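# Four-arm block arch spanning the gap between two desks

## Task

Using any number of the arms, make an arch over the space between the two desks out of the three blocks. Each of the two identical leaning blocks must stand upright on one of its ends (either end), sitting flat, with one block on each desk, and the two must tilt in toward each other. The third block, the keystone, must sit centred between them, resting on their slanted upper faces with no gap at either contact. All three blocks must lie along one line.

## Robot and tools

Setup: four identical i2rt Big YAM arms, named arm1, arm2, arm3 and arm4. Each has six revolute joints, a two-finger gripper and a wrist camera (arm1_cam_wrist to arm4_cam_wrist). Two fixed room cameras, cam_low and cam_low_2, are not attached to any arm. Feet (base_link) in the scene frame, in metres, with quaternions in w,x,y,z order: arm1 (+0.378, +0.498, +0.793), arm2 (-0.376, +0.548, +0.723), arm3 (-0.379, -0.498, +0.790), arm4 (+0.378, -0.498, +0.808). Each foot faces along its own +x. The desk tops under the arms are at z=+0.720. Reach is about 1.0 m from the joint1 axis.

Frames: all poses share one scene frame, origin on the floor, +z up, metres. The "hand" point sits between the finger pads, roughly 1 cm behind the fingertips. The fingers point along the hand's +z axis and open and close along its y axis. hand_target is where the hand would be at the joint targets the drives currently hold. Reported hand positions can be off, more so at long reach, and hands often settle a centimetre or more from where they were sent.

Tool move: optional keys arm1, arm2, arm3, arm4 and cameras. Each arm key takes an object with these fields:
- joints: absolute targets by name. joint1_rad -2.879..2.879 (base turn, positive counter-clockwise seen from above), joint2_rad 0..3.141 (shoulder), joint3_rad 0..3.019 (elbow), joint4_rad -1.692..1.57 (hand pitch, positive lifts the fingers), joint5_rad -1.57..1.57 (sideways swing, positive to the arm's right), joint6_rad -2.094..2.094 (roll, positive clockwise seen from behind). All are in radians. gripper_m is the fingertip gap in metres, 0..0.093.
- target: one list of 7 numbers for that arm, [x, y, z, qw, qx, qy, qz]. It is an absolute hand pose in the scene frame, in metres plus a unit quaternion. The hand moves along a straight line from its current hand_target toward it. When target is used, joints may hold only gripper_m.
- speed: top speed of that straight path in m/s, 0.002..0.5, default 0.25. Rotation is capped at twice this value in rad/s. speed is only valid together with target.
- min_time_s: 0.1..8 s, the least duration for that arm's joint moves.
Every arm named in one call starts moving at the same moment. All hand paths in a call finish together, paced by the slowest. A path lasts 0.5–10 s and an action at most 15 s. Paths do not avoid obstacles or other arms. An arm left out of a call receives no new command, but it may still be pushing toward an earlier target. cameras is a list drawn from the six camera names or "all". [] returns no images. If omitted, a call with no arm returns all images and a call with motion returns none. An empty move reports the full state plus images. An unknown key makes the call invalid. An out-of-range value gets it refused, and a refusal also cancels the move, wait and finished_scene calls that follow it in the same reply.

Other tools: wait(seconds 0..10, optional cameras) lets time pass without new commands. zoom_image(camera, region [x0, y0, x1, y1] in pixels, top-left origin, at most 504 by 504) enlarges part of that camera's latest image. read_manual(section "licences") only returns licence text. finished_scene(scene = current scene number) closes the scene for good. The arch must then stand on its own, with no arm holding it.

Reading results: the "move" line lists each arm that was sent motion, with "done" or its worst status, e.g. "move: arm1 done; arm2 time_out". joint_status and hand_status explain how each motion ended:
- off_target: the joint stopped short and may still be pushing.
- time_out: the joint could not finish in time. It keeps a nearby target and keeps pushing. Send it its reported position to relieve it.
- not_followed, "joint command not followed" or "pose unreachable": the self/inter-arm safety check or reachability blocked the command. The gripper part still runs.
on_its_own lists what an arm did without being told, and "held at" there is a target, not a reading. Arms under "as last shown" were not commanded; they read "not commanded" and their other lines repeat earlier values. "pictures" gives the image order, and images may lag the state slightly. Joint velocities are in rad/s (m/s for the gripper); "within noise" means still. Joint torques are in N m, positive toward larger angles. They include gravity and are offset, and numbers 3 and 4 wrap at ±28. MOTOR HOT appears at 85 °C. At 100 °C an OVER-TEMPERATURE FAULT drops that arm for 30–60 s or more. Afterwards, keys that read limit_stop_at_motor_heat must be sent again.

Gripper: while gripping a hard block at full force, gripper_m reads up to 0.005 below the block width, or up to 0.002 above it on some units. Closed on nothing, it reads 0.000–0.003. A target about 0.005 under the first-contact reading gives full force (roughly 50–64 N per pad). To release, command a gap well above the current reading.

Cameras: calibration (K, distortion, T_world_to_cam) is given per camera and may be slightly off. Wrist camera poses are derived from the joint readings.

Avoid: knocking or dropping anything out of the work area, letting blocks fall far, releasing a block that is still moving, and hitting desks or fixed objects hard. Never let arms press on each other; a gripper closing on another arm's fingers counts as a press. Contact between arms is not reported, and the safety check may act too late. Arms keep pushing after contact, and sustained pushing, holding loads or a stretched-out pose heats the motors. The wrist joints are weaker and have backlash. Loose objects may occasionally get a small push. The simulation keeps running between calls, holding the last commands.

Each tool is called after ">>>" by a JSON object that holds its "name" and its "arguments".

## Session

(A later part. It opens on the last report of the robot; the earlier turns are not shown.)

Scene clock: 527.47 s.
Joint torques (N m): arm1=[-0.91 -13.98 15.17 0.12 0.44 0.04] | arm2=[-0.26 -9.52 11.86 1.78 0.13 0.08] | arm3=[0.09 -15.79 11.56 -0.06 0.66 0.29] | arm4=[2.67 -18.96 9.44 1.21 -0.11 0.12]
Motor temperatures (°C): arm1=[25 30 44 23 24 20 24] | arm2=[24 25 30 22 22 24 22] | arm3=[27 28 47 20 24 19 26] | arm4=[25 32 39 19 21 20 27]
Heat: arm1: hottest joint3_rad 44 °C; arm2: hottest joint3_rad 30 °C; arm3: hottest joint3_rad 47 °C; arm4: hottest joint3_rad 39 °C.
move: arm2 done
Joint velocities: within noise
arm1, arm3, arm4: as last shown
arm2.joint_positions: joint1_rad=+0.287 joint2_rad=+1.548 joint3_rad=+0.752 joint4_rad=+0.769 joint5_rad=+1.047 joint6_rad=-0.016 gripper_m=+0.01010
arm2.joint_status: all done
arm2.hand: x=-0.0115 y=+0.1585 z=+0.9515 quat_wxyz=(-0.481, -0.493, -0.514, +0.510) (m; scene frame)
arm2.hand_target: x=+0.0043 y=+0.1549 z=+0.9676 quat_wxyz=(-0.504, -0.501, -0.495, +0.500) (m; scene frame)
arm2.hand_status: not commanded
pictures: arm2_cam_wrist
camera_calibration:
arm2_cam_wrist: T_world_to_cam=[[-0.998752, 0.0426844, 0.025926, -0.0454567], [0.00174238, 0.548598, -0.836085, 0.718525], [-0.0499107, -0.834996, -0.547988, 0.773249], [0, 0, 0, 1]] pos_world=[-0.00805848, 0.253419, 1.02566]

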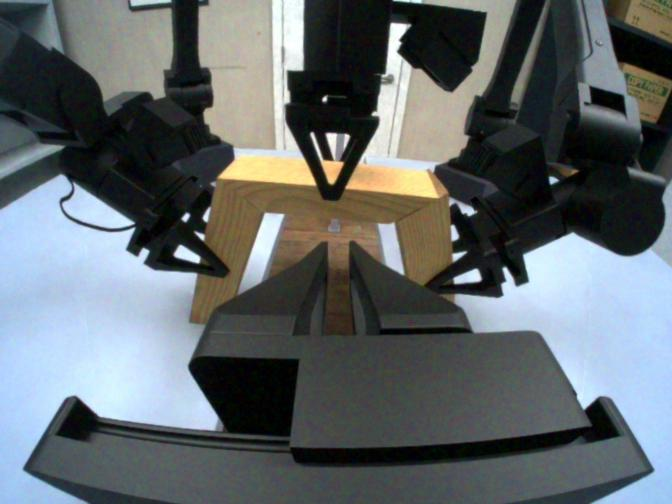

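>>> {"name": "move", "arguments": {"cameras": ["cam_low_2","arm2_cam_wrist","cam_low"]}}

>>> {"name": "zoom_image", "arguments": {"camera": "cam_low_2", "region": [422, 222, 450, 250]}}

>>> {"name": "zoom_image", "arguments": {"camera": "cam_low_2", "region": [466, 222, 494, 250]}}

>>> {"name": "zoom_image", "arguments": {"camera": "arm2_cam_wrist", "region": [420, 160, 460, 205]}}

>>> {"name": "zoom_image", "arguments": {"camera": "arm2_cam_wrist", "region": [205, 145, 250, 190]}}

>>> {"name": "zoom_image", "arguments": {"camera": "cam_low", "region": [400, 200, 520, 320]}}

Scene clock: 543.57 s.
Joint torques (N m): arm1=[-0.79 -14.04 15.17 0.17 0.44 0.04] | arm2=[-0.21 -9.64 11.9 1.74 0.13 0.09] | arm3=[-0.5 -15.85 11.6 -0.05 0.66 0.3] | arm4=[2.61 -18.96 9.43 1.21 -0.11 0.13]
Motor temperatures (°C): arm1=[25 30 44 23 24 20 24] | arm2=[24 24 34 22 22 24 22] | arm3=[27 28 48 20 24 19 26] | arm4=[25 31 39 19 21 20 28]
Heat: arm1: hottest joint3_rad 44 °C; arm2: hottest joint3_rad 34 °C; arm3: hottest joint3_rad 48 °C; arm4: hottest joint3_rad 39 °C.
Joint velocities: within noise
arm1.joint_positions: joint1_rad=+0.573 joint2_rad=+1.906 joint3_rad=+1.236 joint4_rad=-0.559 joint5_rad=+0.882 joint6_rad=+1.217 gripper_m=+0.05940
arm1.joint_status: not commanded
arm1.hand: x=+0.1196 y=-0.0297 z=+0.8475 quat_wxyz=(-0.028, -0.895, +0.015, +0.444) (m; scene frame)
arm1.hand_target: x=+0.1067 y=-0.0527 z=+0.8766 quat_wxyz=(-0.058, -0.890, +0.040, +0.450) (m; scene frame)
arm1.hand_status: not commanded
arm2.joint_positions: joint1_rad=+0.287 joint2_rad=+1.548 joint3_rad=+0.752 joint4_rad=+0.769 joint5_rad=+1.047 joint6_rad=-0.016 gripper_m=+0.01010
arm2.joint_status: all done
arm2.hand: x=-0.0115 y=+0.1585 z=+0.9515 quat_wxyz=(-0.481, -0.493, -0.514, +0.510) (m; scene frame)
arm2.hand_target: x=+0.0043 y=+0.1549 z=+0.9676 quat_wxyz=(-0.504, -0.500, -0.495, +0.501) (m; scene frame)
arm2.hand_status: not commanded
arm3.joint_positions: joint1_rad=+0.581 joint2_rad=+1.903 joint3_rad=+1.185 joint4_rad=-0.507 joint5_rad=+0.914 joint6_rad=+1.198 gripper_m=+0.06130
arm3.joint_status: not commanded
arm3.hand: x=-0.1132 y=+0.0123 z=+0.8357 quat_wxyz=(-0.460, -0.016, -0.887, -0.017) (m; scene frame)
arm3.hand_target: x=-0.1009 y=+0.0325 z=+0.8603 quat_wxyz=(-0.467, -0.040, -0.883, -0.043) (m; scene frame)
arm3.hand_status: not commanded
arm4.joint_positions: joint1_rad=-0.143 joint2_rad=+1.990 joint3_rad=+1.780 joint4_rad=-1.301 joint5_rad=-0.001 joint6_rad=-0.844 gripper_m=+0.05966
arm4.joint_status: not commanded
arm4.hand: x=-0.0136 y=-0.0087 z=+0.9297 quat_wxyz=(-0.022, +0.999, -0.026, -0.020) (m; scene frame)
arm4.hand_target: x=-0.0240 y=-0.0071 z=+0.9222 quat_wxyz=(-0.025, +0.999, -0.026, -0.023) (m; scene frame)
arm4.hand_status: not commanded
pictures: arm2_cam_wrist, cam_low, cam_low_2
camera_calibration:
arm2_cam_wrist: T_world_to_cam=[[-0.998752, 0.0426844, 0.025926, -0.0454567], [0.00174238, 0.548598, -0.836085, 0.718525], [-0.0499107, -0.834996, -0.547988, 0.773249], [0, 0, 0, 1]] pos_world=[-0.00805848, 0.253419, 1.02566]

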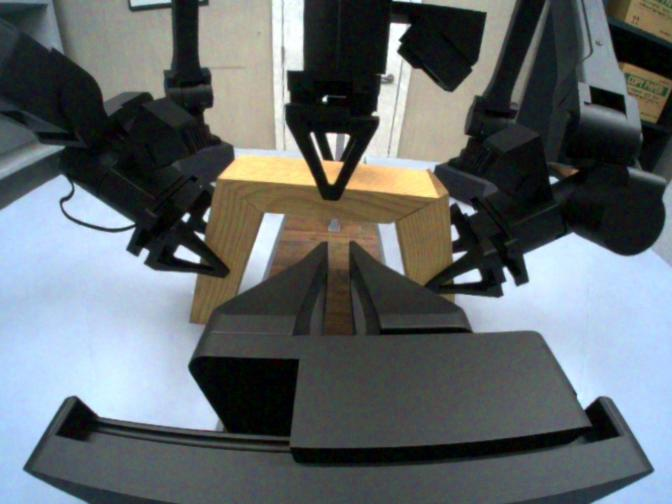

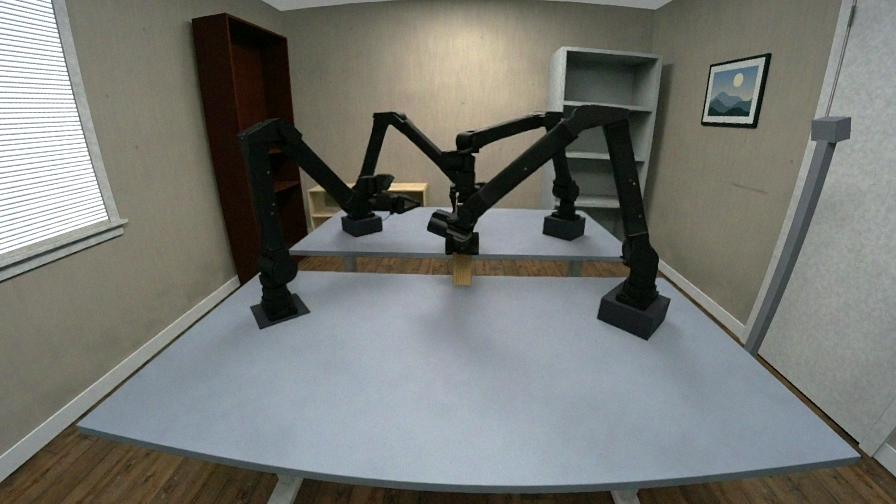

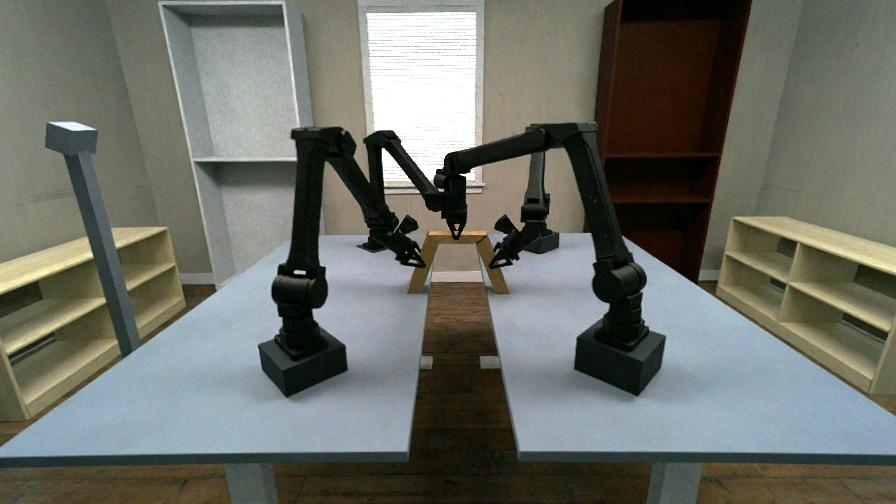

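Scaled by 18.000 from the camera's 896x504 image, which has a finer 1280x720 frame.

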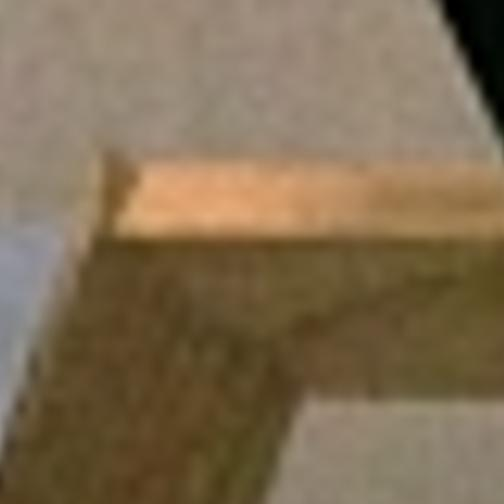

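Scaled by 18.000 from the camera's 896x504 image, which has a finer 1280x720 frame.

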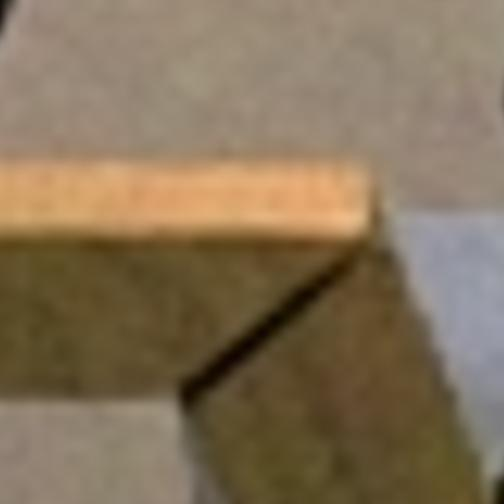

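Scaled by 11.200 from the camera's 672x504 image, which has a finer 960x720 frame.

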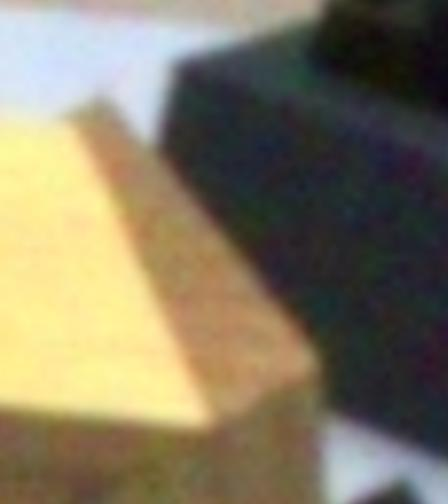

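Scaled by 11.200 from the camera's 672x504 image, which has a finer 960x720 frame.

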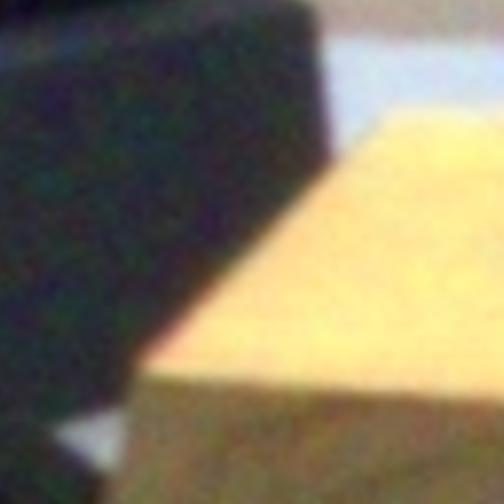

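Scaled by 4.200 from the camera's 896x504 image, which has a finer 1280x720 frame.

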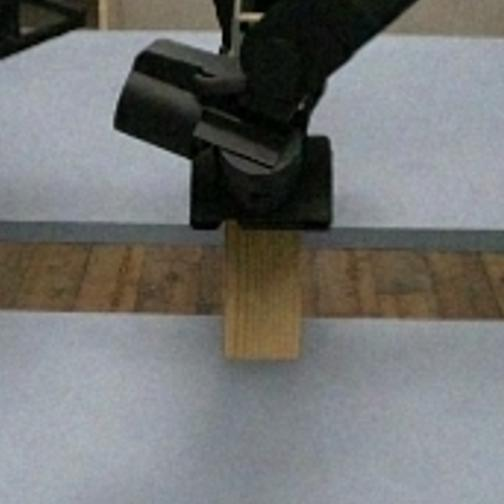

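>>> {"name": "zoom_image", "arguments": {"camera": "cam_low", "region": [440, 250, 485, 295]}}

>>> {"name": "zoom_image", "arguments": {"camera": "cam_low", "region": [280, 235, 480, 295]}}

>>> {"name": "zoom_image", "arguments": {"camera": "cam_low", "region": [460, 235, 680, 295]}}

Scaled by 11.200 from the camera's 896x504 image, which has a finer 1280x720 frame.

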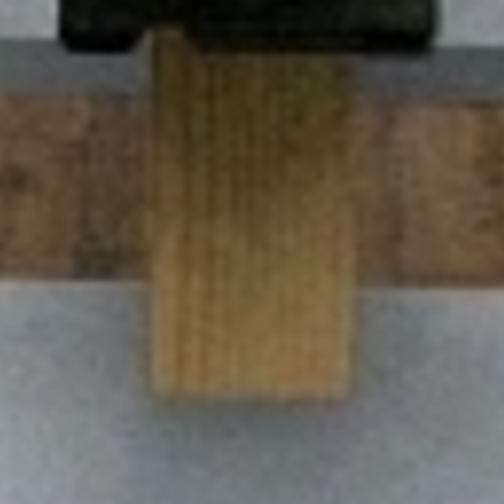

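Scaled by 2.520 from the camera's 896x504 image, which has a finer 1280x720 frame.

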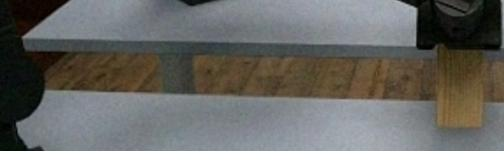

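Scaled by 2.291 from the camera's 896x504 image, which has a finer 1280x720 frame.

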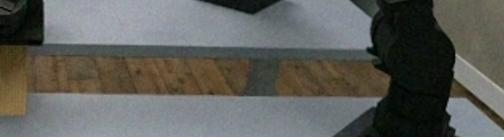

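>>> {"name": "move", "arguments": {"arm4": {"joints": {"joint2_rad": 1.925}, "min_time_s": 2.5}, "cameras": ["cam_low_2"]}}

>>> {"name": "zoom_image", "arguments": {"camera": "cam_low_2", "region": [417, 215, 497, 255]}}

Scene clock: 589.67 s.
Joint torques (N m): arm1=[-0.79 -14.04 15.2 0.12 0.44 0.04] | arm2=[-0.09 -9.58 11.81 1.74 0.14 0.1] | arm3=[-0.15 -15.68 11.67 -0.09 0.62 0.25] | arm4=[2.61 -23.3 9.51 1.24 -0.11 0.13]
Motor temperatures (°C): arm1=[25 30 45 23 24 20 24] | arm2=[24 24 39 22 22 24 22] | arm3=[27 28 48 20 23 19 27] | arm4=[25 30 39 19 21 20 28]
Heat: arm1: hottest joint3_rad 45 °C; arm2: hottest joint3_rad 39 °C; arm3: hottest joint3_rad 48 °C; arm4: hottest joint3_rad 39 °C.
move: arm4 done
Joint velocities: within noise
arm1, arm2, arm3: as last shown
arm4.joint_positions: joint1_rad=-0.143 joint2_rad=+1.969 joint3_rad=+1.780 joint4_rad=-1.301 joint5_rad=+0.000 joint6_rad=-0.844 gripper_m=+0.05966
arm4.joint_status: all done
arm4.hand: x=-0.0135 y=-0.0085 z=+0.9422 quat_wxyz=(-0.031, +0.999, -0.026, -0.026) (m; scene frame)
arm4.hand_target: x=-0.0232 y=-0.0075 z=+0.9741 quat_wxyz=(-0.058, +0.997, -0.026, -0.050) (m; scene frame)
arm4.hand_status: not commanded
pictures: cam_low_2

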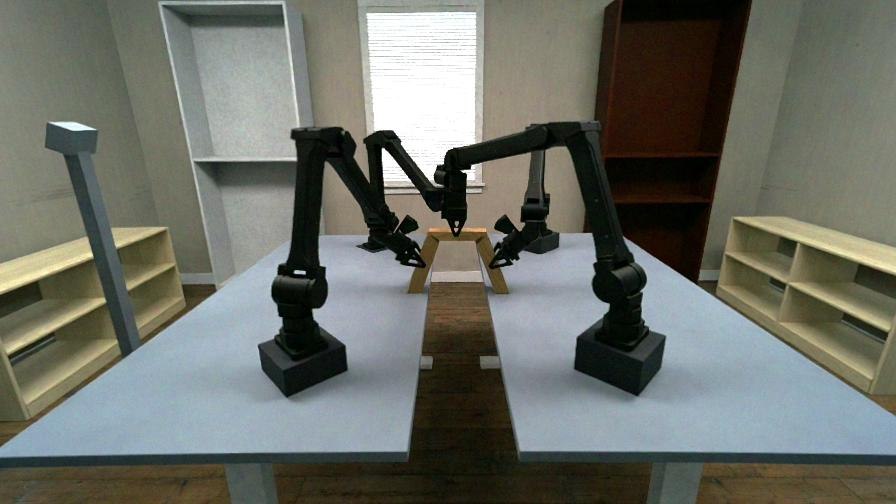

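Scaled by 6.300 from the camera's 896x504 image, which has a finer 1280x720 frame.

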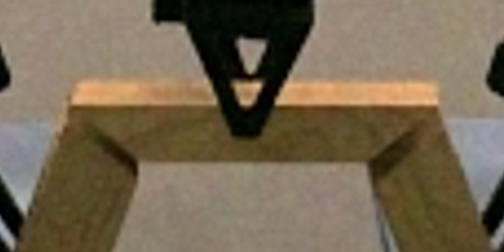

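>>> {"name": "move", "arguments": {"cameras": ["arm2_cam_wrist"]}}

>>> {"name": "zoom_image", "arguments": {"camera": "arm2_cam_wrist", "region": [200, 140, 290, 220]}}

>>> {"name": "zoom_image", "arguments": {"camera": "arm2_cam_wrist", "region": [380, 140, 470, 220]}}

Scene clock: 590.40 s.
Joint torques (N m): arm1=[-0.91 -13.98 15.2 0.13 0.44 0.05] | arm2=[-0.38 -9.76 11.89 1.74 0.12 0.13] | arm3=[0.03 -15.68 11.6 -0.03 0.62 0.28] | arm4=[2.61 -23.3 9.5 1.26 -0.11 0.13]
Motor temperatures (°C): arm1=[25 30 45 23 24 20 24] | arm2=[24 24 39 22 22 24 22] | arm3=[27 28 48 20 23 19 27] | arm4=[25 31 39 19 21 20 28]
Heat: arm1: hottest joint3_rad 45 °C; arm2: hottest joint3_rad 39 °C; arm3: hottest joint3_rad 48 °C; arm4: hottest joint3_rad 39 °C.
Joint velocities: within noise
arm1.joint_positions: joint1_rad=+0.573 joint2_rad=+1.906 joint3_rad=+1.236 joint4_rad=-0.559 joint5_rad=+0.882 joint6_rad=+1.217 gripper_m=+0.05940
arm1.joint_status: not commanded
arm1.hand: x=+0.1196 y=-0.0297 z=+0.8475 quat_wxyz=(-0.028, -0.895, +0.015, +0.444) (m; scene frame)
arm1.hand_target: x=+0.1067 y=-0.0527 z=+0.8766 quat_wxyz=(-0.058, -0.890, +0.040, +0.450) (m; scene frame)
arm1.hand_status: not commanded
arm2.joint_positions: joint1_rad=+0.287 joint2_rad=+1.548 joint3_rad=+0.752 joint4_rad=+0.769 joint5_rad=+1.047 joint6_rad=-0.016 gripper_m=+0.01010
arm2.joint_status: not commanded
arm2.hand: x=-0.0115 y=+0.1585 z=+0.9515 quat_wxyz=(-0.481, -0.493, -0.514, +0.510) (m; scene frame)
arm2.hand_target: x=+0.0043 y=+0.1549 z=+0.9676 quat_wxyz=(-0.504, -0.500, -0.495, +0.501) (m; scene frame)
arm2.hand_status: not commanded
arm3.joint_positions: joint1_rad=+0.581 joint2_rad=+1.903 joint3_rad=+1.185 joint4_rad=-0.507 joint5_rad=+0.914 joint6_rad=+1.198 gripper_m=+0.06130
arm3.joint_status: not commanded
arm3.hand: x=-0.1132 y=+0.0123 z=+0.8357 quat_wxyz=(-0.460, -0.016, -0.887, -0.017) (m; scene frame)
arm3.hand_target: x=-0.1009 y=+0.0325 z=+0.8603 quat_wxyz=(-0.467, -0.040, -0.883, -0.043) (m; scene frame)
arm3.hand_status: not commanded
arm4.joint_positions: joint1_rad=-0.143 joint2_rad=+1.969 joint3_rad=+1.780 joint4_rad=-1.301 joint5_rad=+0.000 joint6_rad=-0.844 gripper_m=+0.05966
arm4.joint_status: all done
arm4.hand: x=-0.0135 y=-0.0085 z=+0.9422 quat_wxyz=(-0.031, +0.999, -0.026, -0.026) (m; scene frame)
arm4.hand_target: x=-0.0232 y=-0.0075 z=+0.9741 quat_wxyz=(-0.058, +0.997, -0.026, -0.050) (m; scene frame)
arm4.hand_status: not commanded
pictures: arm2_cam_wrist
camera_calibration:
arm2_cam_wrist: T_world_to_cam=[[-0.998752, 0.0426844, 0.025926, -0.0454567], [0.00174238, 0.548598, -0.836085, 0.718525], [-0.0499107, -0.834996, -0.547988, 0.773249], [0, 0, 0, 1]] pos_world=[-0.00805848, 0.253419, 1.02566]

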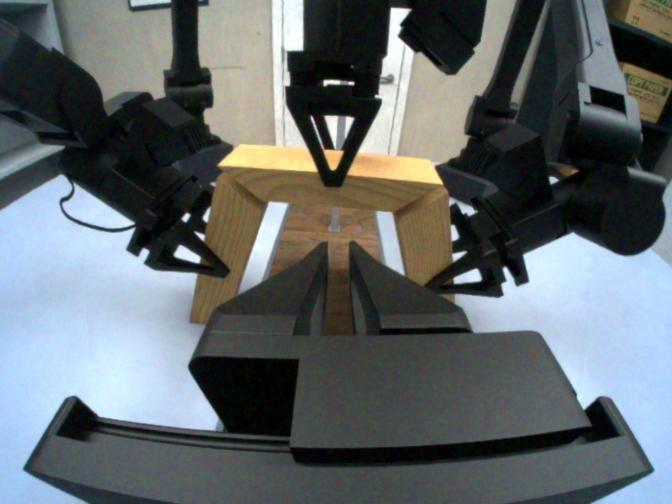

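Scaled by 5.600 from the camera's 672x504 image, which has a finer 960x720 frame.

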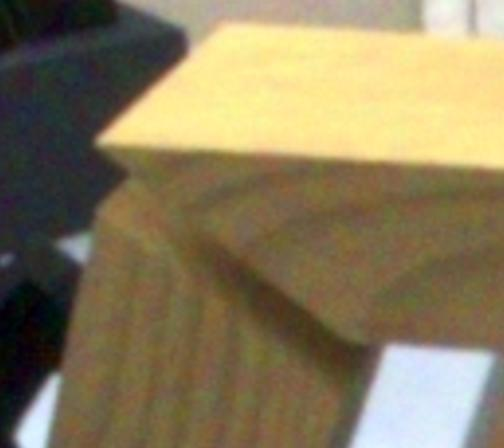

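Scaled by 5.600 from the camera's 672x504 image, which has a finer 960x720 frame.

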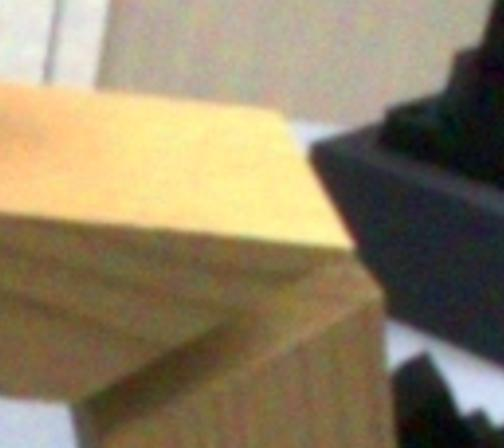

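>>> {"name": "move", "arguments": {"arm3": {"joints": {"joint2_rad": 1.9065, "joint3_rad": 1.264, "joint4_rad": -0.556, "joint5_rad": 0.938, "joint6_rad": 1.254}, "min_time_s": 2.5}, "cameras": ["arm2_cam_wrist", "cam_low_2"]}}

>>> {"name": "zoom_image", "arguments": {"camera": "arm2_cam_wrist", "region": [380, 140, 470, 220]}}

>>> {"name": "zoom_image", "arguments": {"camera": "cam_low_2", "region": [400, 275, 428, 303]}}

Scene clock: 594.70 s.
Joint torques (N m): arm1=[-0.91 -14.04 15.2 0.12 0.43 0.05] | arm2=[-0.44 -9.41 11.9 1.81 0.14 0.11] | arm3=[-0.26 -15.44 11.74 -0.16 1.27 0.28] | arm4=[2.61 -23.3 9.5 1.25 -0.1 0.13]
Motor temperatures (°C): arm1=[25 30 45 23 24 20 24] | arm2=[24 24 40 22 22 24 22] | arm3=[27 28 48 20 24 19 27] | arm4=[25 32 39 19 21 20 28]
Heat: arm1: hottest joint3_rad 45 °C; arm2: hottest joint3_rad 40 °C; arm3: hottest joint3_rad 48 °C; arm4: hottest joint3_rad 39 °C.
move: arm3 done
Joint velocities: within noise
arm1, arm2, arm4: as last shown
arm3.joint_positions: joint1_rad=+0.581 joint2_rad=+1.910 joint3_rad=+1.201 joint4_rad=-0.548 joint5_rad=+0.921 joint6_rad=+1.242 gripper_m=+0.06130
arm3.joint_status: all done
arm3.hand: x=-0.1128 y=+0.0107 z=+0.8358 quat_wxyz=(-0.460, -0.029, -0.887, -0.012) (m; scene frame)
arm3.hand_target: x=-0.0990 y=+0.0302 z=+0.8622 quat_wxyz=(-0.472, -0.054, -0.879, -0.035) (m; scene frame)
arm3.hand_status: not commanded
pictures: arm2_cam_wrist, cam_low_2
camera_calibration:
arm2_cam_wrist: T_world_to_cam=[[-0.998752, 0.0426844, 0.025926, -0.0454567], [0.00174238, 0.548598, -0.836085, 0.718525], [-0.0499107, -0.834996, -0.547988, 0.773249], [0, 0, 0, 1]] pos_world=[-0.00805848, 0.253419, 1.02566]

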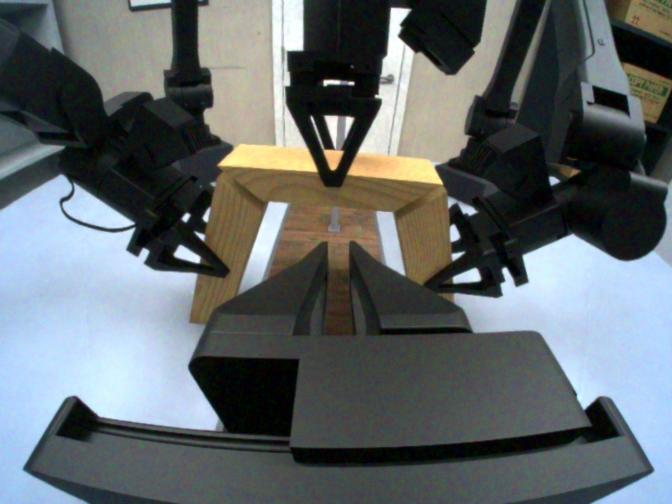

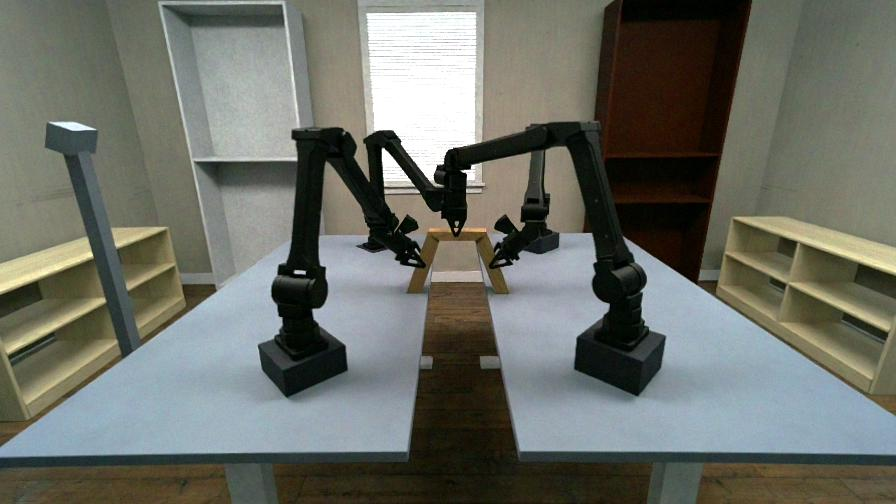

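Scaled by 5.600 from the camera's 672x504 image, which has a finer 960x720 frame.

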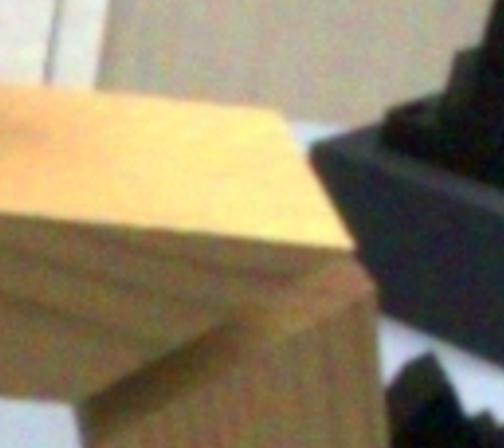

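Scaled by 18.000 from the camera's 896x504 image, which has a finer 1280x720 frame.

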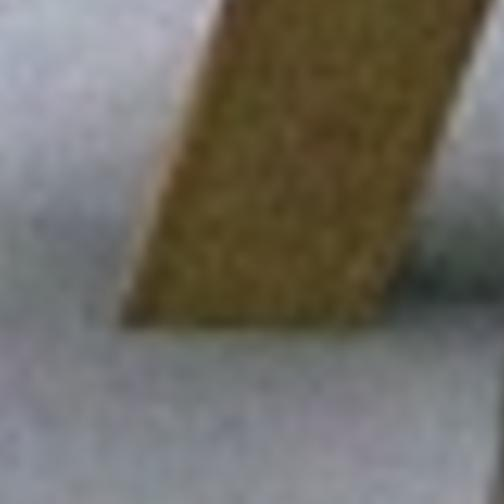

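>>> {"name": "move", "arguments": {"arm3": {"joints": {"joint2_rad": 1.915, "joint3_rad": 1.281, "joint4_rad": -0.598, "joint5_rad": 0.949, "joint6_rad": 1.297}, "min_time_s": 2.5}, "cameras": ["arm2_cam_wrist", "cam_low_2"]}}

>>> {"name": "zoom_image", "arguments": {"camera": "arm2_cam_wrist", "region": [380, 140, 470, 220]}}

>>> {"name": "zoom_image", "arguments": {"camera": "cam_low_2", "region": [400, 275, 428, 303]}}

>>> {"name": "zoom_image", "arguments": {"camera": "cam_low_2", "region": [417, 215, 497, 255]}}

Scene clock: 599.33 s.
Joint torques (N m): arm1=[-0.97 -14.1 15.21 0.16 0.44 0.05] | arm2=[-0.5 -9.58 11.92 1.74 0.12 0.09] | arm3=[-0.32 -15.74 11.85 -0.2 1.32 0.25] | arm4=[2.61 -23.36 9.5 1.26 -0.11 0.13]
Motor temperatures (°C): arm1=[25 30 45 23 24 20 24] | arm2=[24 24 40 22 22 24 22] | arm3=[27 28 47 20 24 19 27] | arm4=[25 33 39 19 21 20 28]
Heat: arm1: hottest joint3_rad 45 °C; arm2: hottest joint3_rad 40 °C; arm3: hottest joint3_rad 47 °C; arm4: hottest joint3_rad 39 °C.
move: arm3 done
Joint velocities: within noise
arm1, arm2, arm4: as last shown
arm3.joint_positions: joint1_rad=+0.581 joint2_rad=+1.919 joint3_rad=+1.217 joint4_rad=-0.590 joint5_rad=+0.932 joint6_rad=+1.285 gripper_m=+0.06130
arm3.joint_status: all done
arm3.hand: x=-0.1120 y=+0.0089 z=+0.8359 quat_wxyz=(-0.461, -0.041, -0.886, -0.005) (m; scene frame)
arm3.hand_target: x=-0.0981 y=+0.0288 z=+0.8627 quat_wxyz=(-0.474, -0.066, -0.878, -0.029) (m; scene frame)
arm3.hand_status: not commanded
pictures: arm2_cam_wrist, cam_low_2
camera_calibration:
arm2_cam_wrist: T_world_to_cam=[[-0.998752, 0.0426844, 0.025926, -0.0454567], [0.00174238, 0.548598, -0.836085, 0.718525], [-0.0499107, -0.834996, -0.547988, 0.773249], [0, 0, 0, 1]] pos_world=[-0.00805848, 0.253419, 1.02566]

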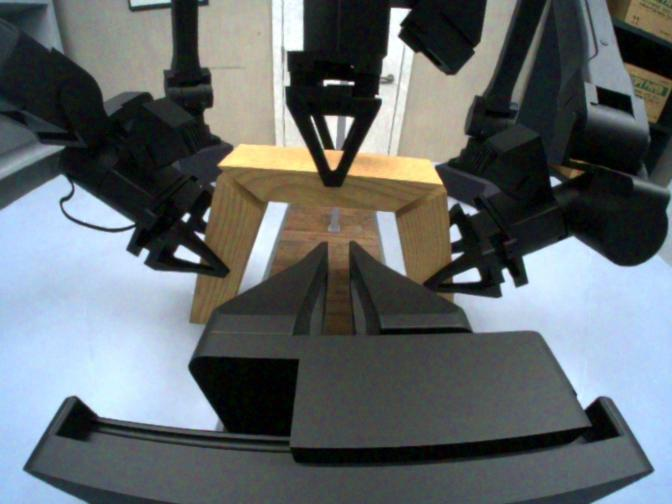

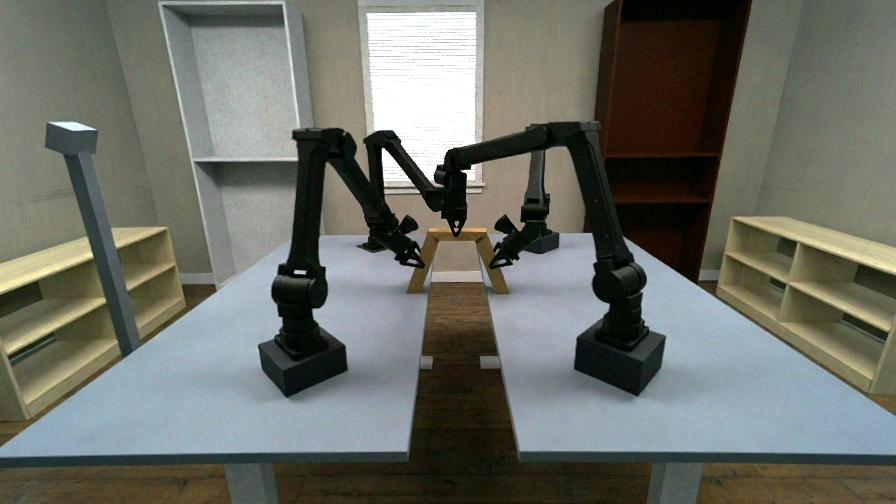

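Scaled by 5.600 from the camera's 672x504 image, which has a finer 960x720 frame.

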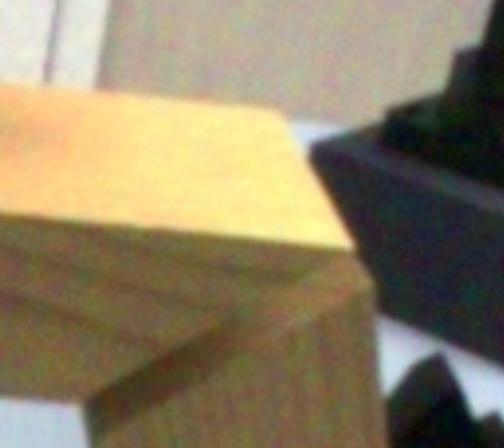

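Scaled by 18.000 from the camera's 896x504 image, which has a finer 1280x720 frame.

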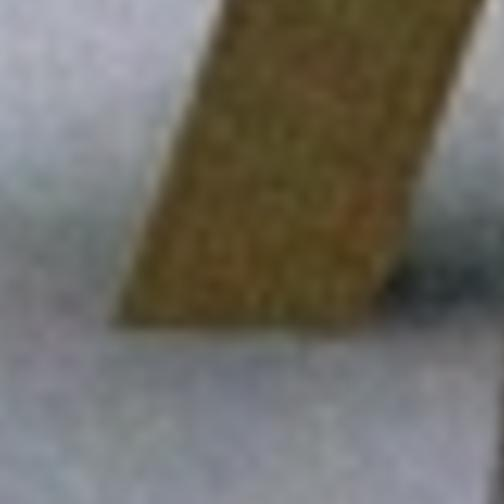

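Scaled by 6.300 from the camera's 896x504 image, which has a finer 1280x720 frame.

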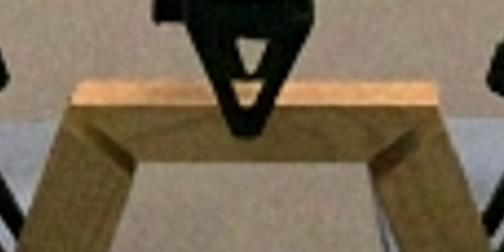

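>>> {"name": "zoom_image", "arguments": {"camera": "cam_low_2", "region": [422, 222, 450, 250]}}

>>> {"name": "zoom_image", "arguments": {"camera": "cam_low_2", "region": [396, 226, 466, 296]}}

>>> {"name": "zoom_image", "arguments": {"camera": "cam_low_2", "region": [456, 226, 526, 296]}}

Scaled by 18.000 from the camera's 896x504 image, which has a finer 1280x720 frame.

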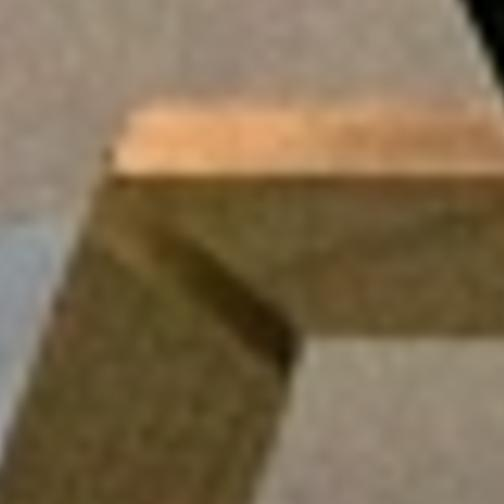

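Scaled by 7.200 from the camera's 896x504 image, which has a finer 1280x720 frame.

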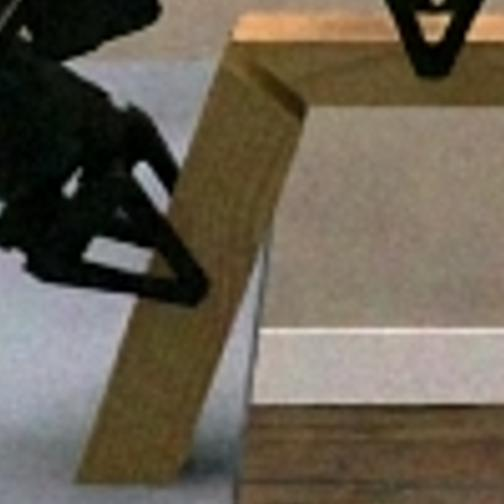

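Scaled by 7.200 from the camera's 896x504 image, which has a finer 1280x720 frame.

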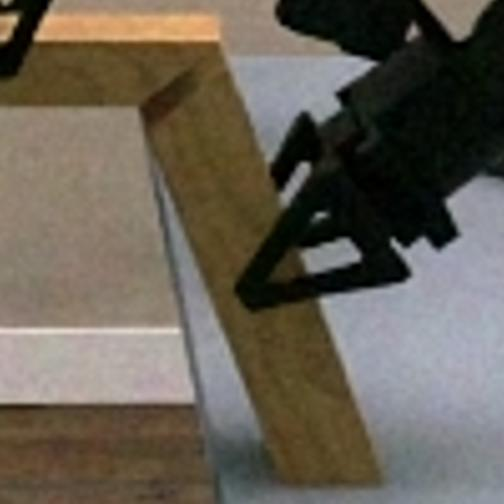

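>>> {"name": "move", "arguments": {"arm4": {"joints": {"joint1_rad": -0.123, "joint2_rad": 1.897, "joint3_rad": 1.748, "joint4_rad": -1.228, "joint5_rad": 0.053}, "min_time_s": 3}, "cameras": ["arm2_cam_wrist", "cam_low_2", "arm4_cam_wrist"]}}

>>> {"name": "zoom_image", "arguments": {"camera": "arm2_cam_wrist", "region": [200, 130, 500, 330]}}

>>> {"name": "zoom_image", "arguments": {"camera": "cam_low_2", "region": [417, 215, 497, 255]}}

Scene clock: 608.00 s.
Joint torques (N m): arm1=[-0.91 -13.92 15.21 0.16 0.43 0.04] | arm2=[-0.38 -9.47 11.86 1.76 0.11 0.12] | arm3=[-0.09 -16.09 11.82 -0.16 1.31 0.28] | arm4=[2.78 -23.24 9.51 1.33 0.07 0.13]
Motor temperatures (°C): arm1=[25 30 45 23 24 20 24] | arm2=[24 24 40 22 22 24 22] | arm3=[27 30 45 20 25 19 27] | arm4=[25 35 39 19 21 20 28]
Heat: arm1: hottest joint3_rad 45 °C; arm2: hottest joint3_rad 40 °C; arm3: hottest joint3_rad 45 °C; arm4: hottest joint3_rad 39 °C.
move: arm4 done
Joint velocities: within noise
arm1, arm2, arm3: as last shown
arm4.joint_positions: joint1_rad=-0.135 joint2_rad=+1.944 joint3_rad=+1.736 joint4_rad=-1.245 joint5_rad=+0.043 joint6_rad=-0.844 gripper_m=+0.05966
arm4.joint_status: all done
arm4.hand: x=-0.0113 y=-0.0073 z=+0.9409 quat_wxyz=(-0.059, +0.998, -0.023, -0.021) (m; scene frame)
arm4.hand_target: x=-0.0215 y=-0.0061 z=+0.9752 quat_wxyz=(-0.088, +0.995, -0.024, -0.046) (m; scene frame)
arm4.hand_status: not commanded
pictures: arm2_cam_wrist, arm4_cam_wrist, cam_low_2
camera_calibration:
arm2_cam_wrist: T_world_to_cam=[[-0.998752, 0.0426844, 0.025926, -0.0454567], [0.00174238, 0.548598, -0.836085, 0.718525], [-0.0499107, -0.834996, -0.547988, 0.773249], [0, 0, 0, 1]] pos_world=[-0.00805848, 0.253419, 1.02566]
arm4_cam_wrist: T_world_to_cam=[[0.0428036, 0.991309, 0.124398, -0.109631], [0.828213, -0.104845, 0.550519, -0.506791], [0.558777, 0.0794636, -0.825502, 0.910519], [0, 0, 0, 1]] pos_world=[-0.0843541, -0.0168093, 1.04427]

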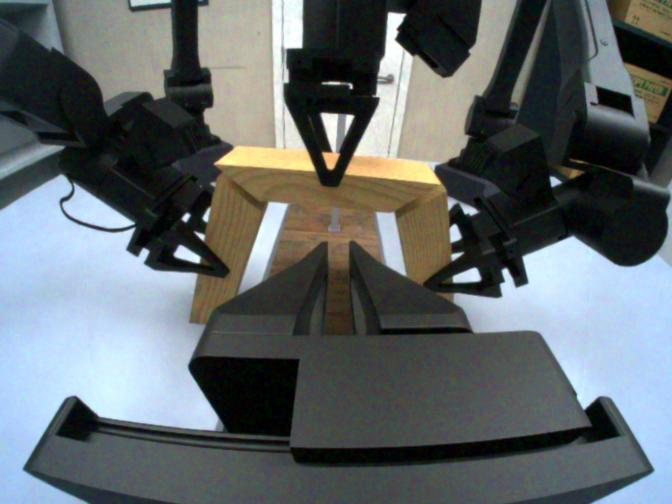

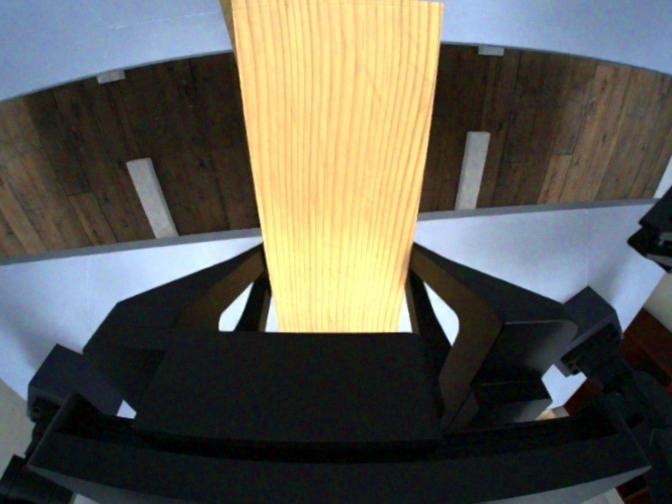

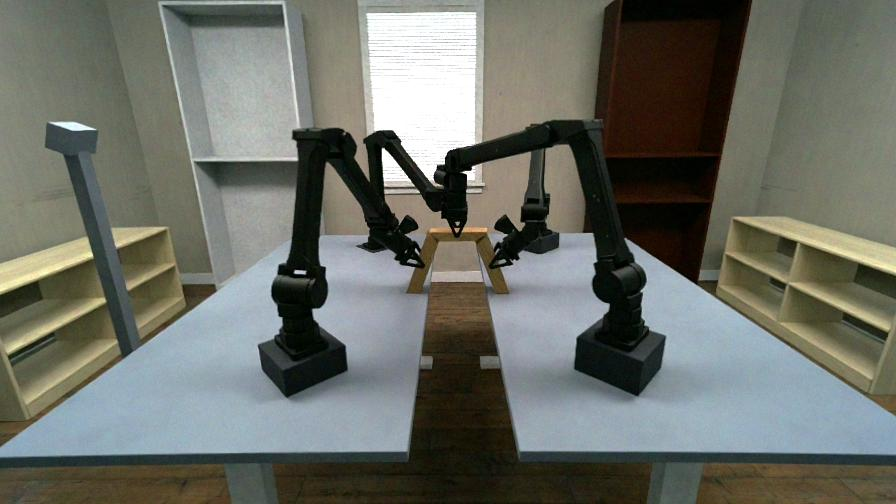

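Scaled by 1.680 from the camera's 672x504 image, which has a finer 960x720 frame.

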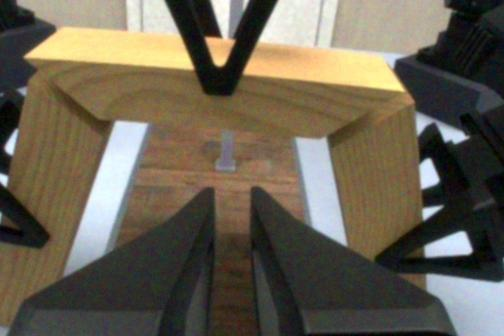

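Scaled by 6.300 from the camera's 896x504 image, which has a finer 1280x720 frame.

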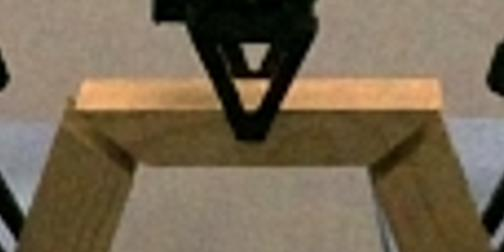

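>>> {"name": "move", "arguments": {"arm4": {"joints": {"joint2_rad": 1.974}, "min_time_s": 2.5}, "cameras": ["arm2_cam_wrist", "cam_low_2"]}}

>>> {"name": "zoom_image", "arguments": {"camera": "arm2_cam_wrist", "region": [200, 130, 500, 330]}}

>>> {"name": "zoom_image", "arguments": {"camera": "cam_low_2", "region": [417, 215, 497, 255]}}

Scene clock: 612.20 s.
Joint torques (N m): arm1=[-0.85 -13.86 15.2 0.17 0.45 0.05] | arm2=[-0.09 -9.52 11.93 1.78 0.12 0.1] | arm3=[-0.5 -15.5 11.78 -0.18 1.31 0.28] | arm4=[2.73 -19.49 9.47 1.37 0.07 0.13]
Motor temperatures (°C): arm1=[25 30 45 23 24 20 24] | arm2=[24 24 40 22 22 24 22] | arm3=[27 30 45 20 25 19 27] | arm4=[25 35 40 19 21 20 28]
Heat: arm1: hottest joint3_rad 45 °C; arm2: hottest joint3_rad 40 °C; arm3: hottest joint3_rad 45 °C; arm4: hottest joint3_rad 40 °C.
move: arm4 done
Joint velocities: within noise
arm1.joint_positions: joint1_rad=+0.572 joint2_rad=+1.906 joint3_rad=+1.236 joint4_rad=-0.559 joint5_rad=+0.880 joint6_rad=+1.217 gripper_m=+0.05940
arm1.joint_status: not commanded
arm1.hand: x=+0.1195 y=-0.0297 z=+0.8473 quat_wxyz=(-0.029, -0.896, +0.015, +0.444) (m; scene frame)
arm1.hand_target: x=+0.1067 y=-0.0528 z=+0.8765 quat_wxyz=(-0.059, -0.890, +0.040, +0.450) (m; scene frame)
arm1.hand_status: not commanded
arm2, arm3: as last shown
arm4.joint_positions: joint1_rad=-0.135 joint2_rad=+1.964 joint3_rad=+1.736 joint4_rad=-1.245 joint5_rad=+0.043 joint6_rad=-0.844 gripper_m=+0.05966
arm4.joint_status: all done
arm4.hand: x=-0.0112 y=-0.0073 z=+0.9287 quat_wxyz=(-0.051, +0.998, -0.023, -0.015) (m; scene frame)
arm4.hand_target: x=-0.0221 y=-0.0053 z=+0.9281 quat_wxyz=(-0.059, +0.998, -0.023, -0.021) (m; scene frame)
arm4.hand_status: not commanded
pictures: arm2_cam_wrist, cam_low_2
camera_calibration:
arm2_cam_wrist: T_world_to_cam=[[-0.998752, 0.0426844, 0.025926, -0.0454567], [0.00174238, 0.548598, -0.836085, 0.718525], [-0.0499107, -0.834996, -0.547988, 0.773249], [0, 0, 0, 1]] pos_world=[-0.00805848, 0.253419, 1.02566]

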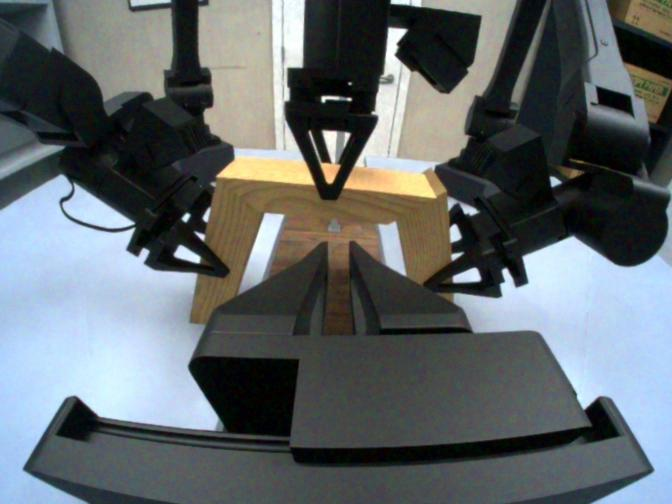

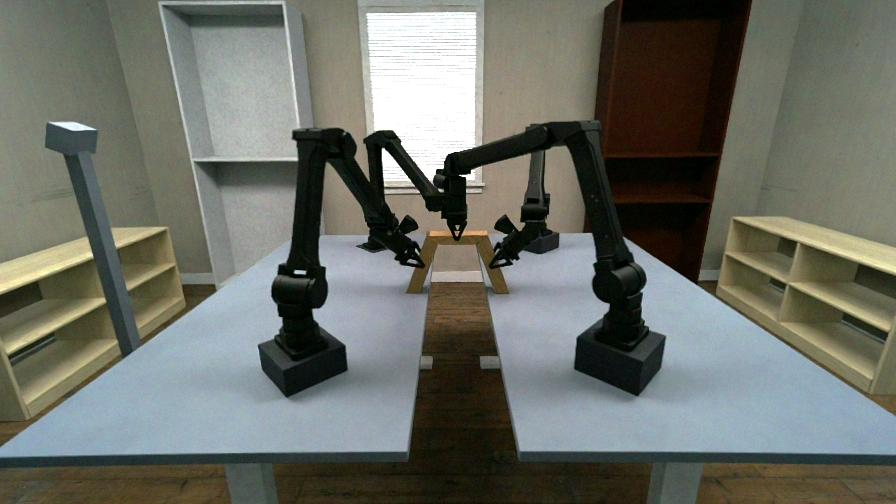

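Scaled by 1.680 from the camera's 672x504 image, which has a finer 960x720 frame.

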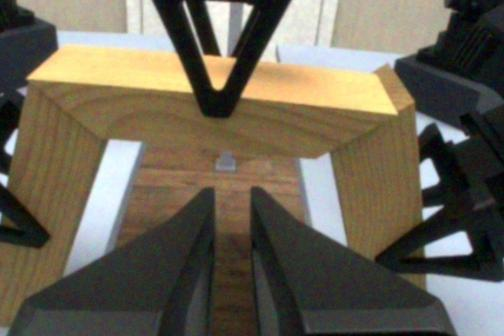

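Scaled by 6.300 from the camera's 896x504 image, which has a finer 1280x720 frame.

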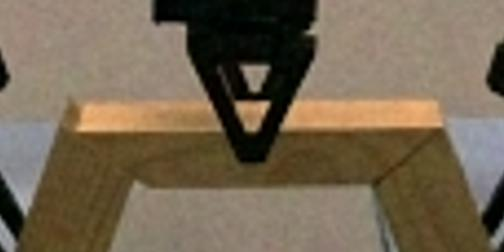

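>>> {"name": "zoom_image", "arguments": {"camera": "cam_low_2", "region": [422, 222, 450, 250]}}

>>> {"name": "zoom_image", "arguments": {"camera": "cam_low_2", "region": [466, 222, 494, 250]}}

>>> {"name": "zoom_image", "arguments": {"camera": "arm2_cam_wrist", "region": [205, 145, 270, 210]}}

>>> {"name": "zoom_image", "arguments": {"camera": "arm2_cam_wrist", "region": [395, 155, 460, 220]}}

Scaled by 18.000 from the camera's 896x504 image, which has a finer 1280x720 frame.

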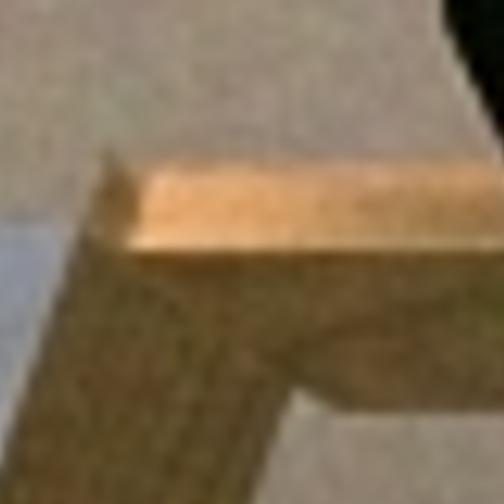

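Scaled by 18.000 from the camera's 896x504 image, which has a finer 1280x720 frame.

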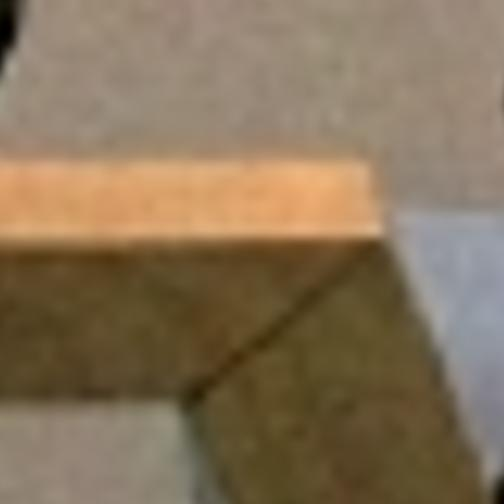

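Scaled by 7.754 from the camera's 672x504 image, which has a finer 960x720 frame.

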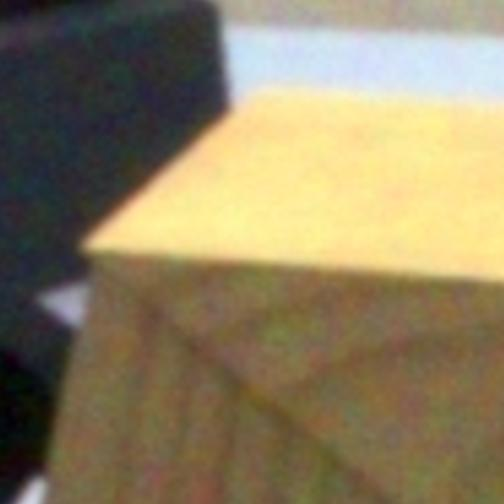

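Scaled by 7.754 from the camera's 672x504 image, which has a finer 960x720 frame.

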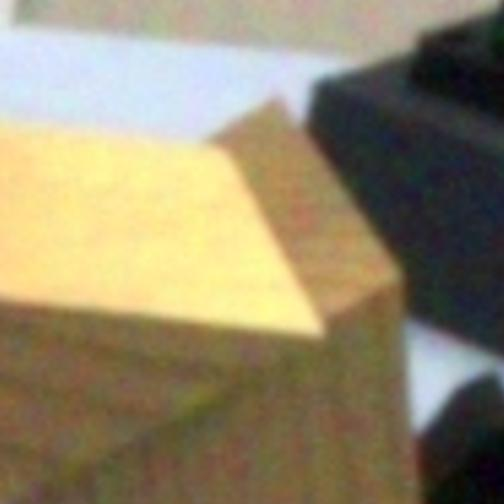

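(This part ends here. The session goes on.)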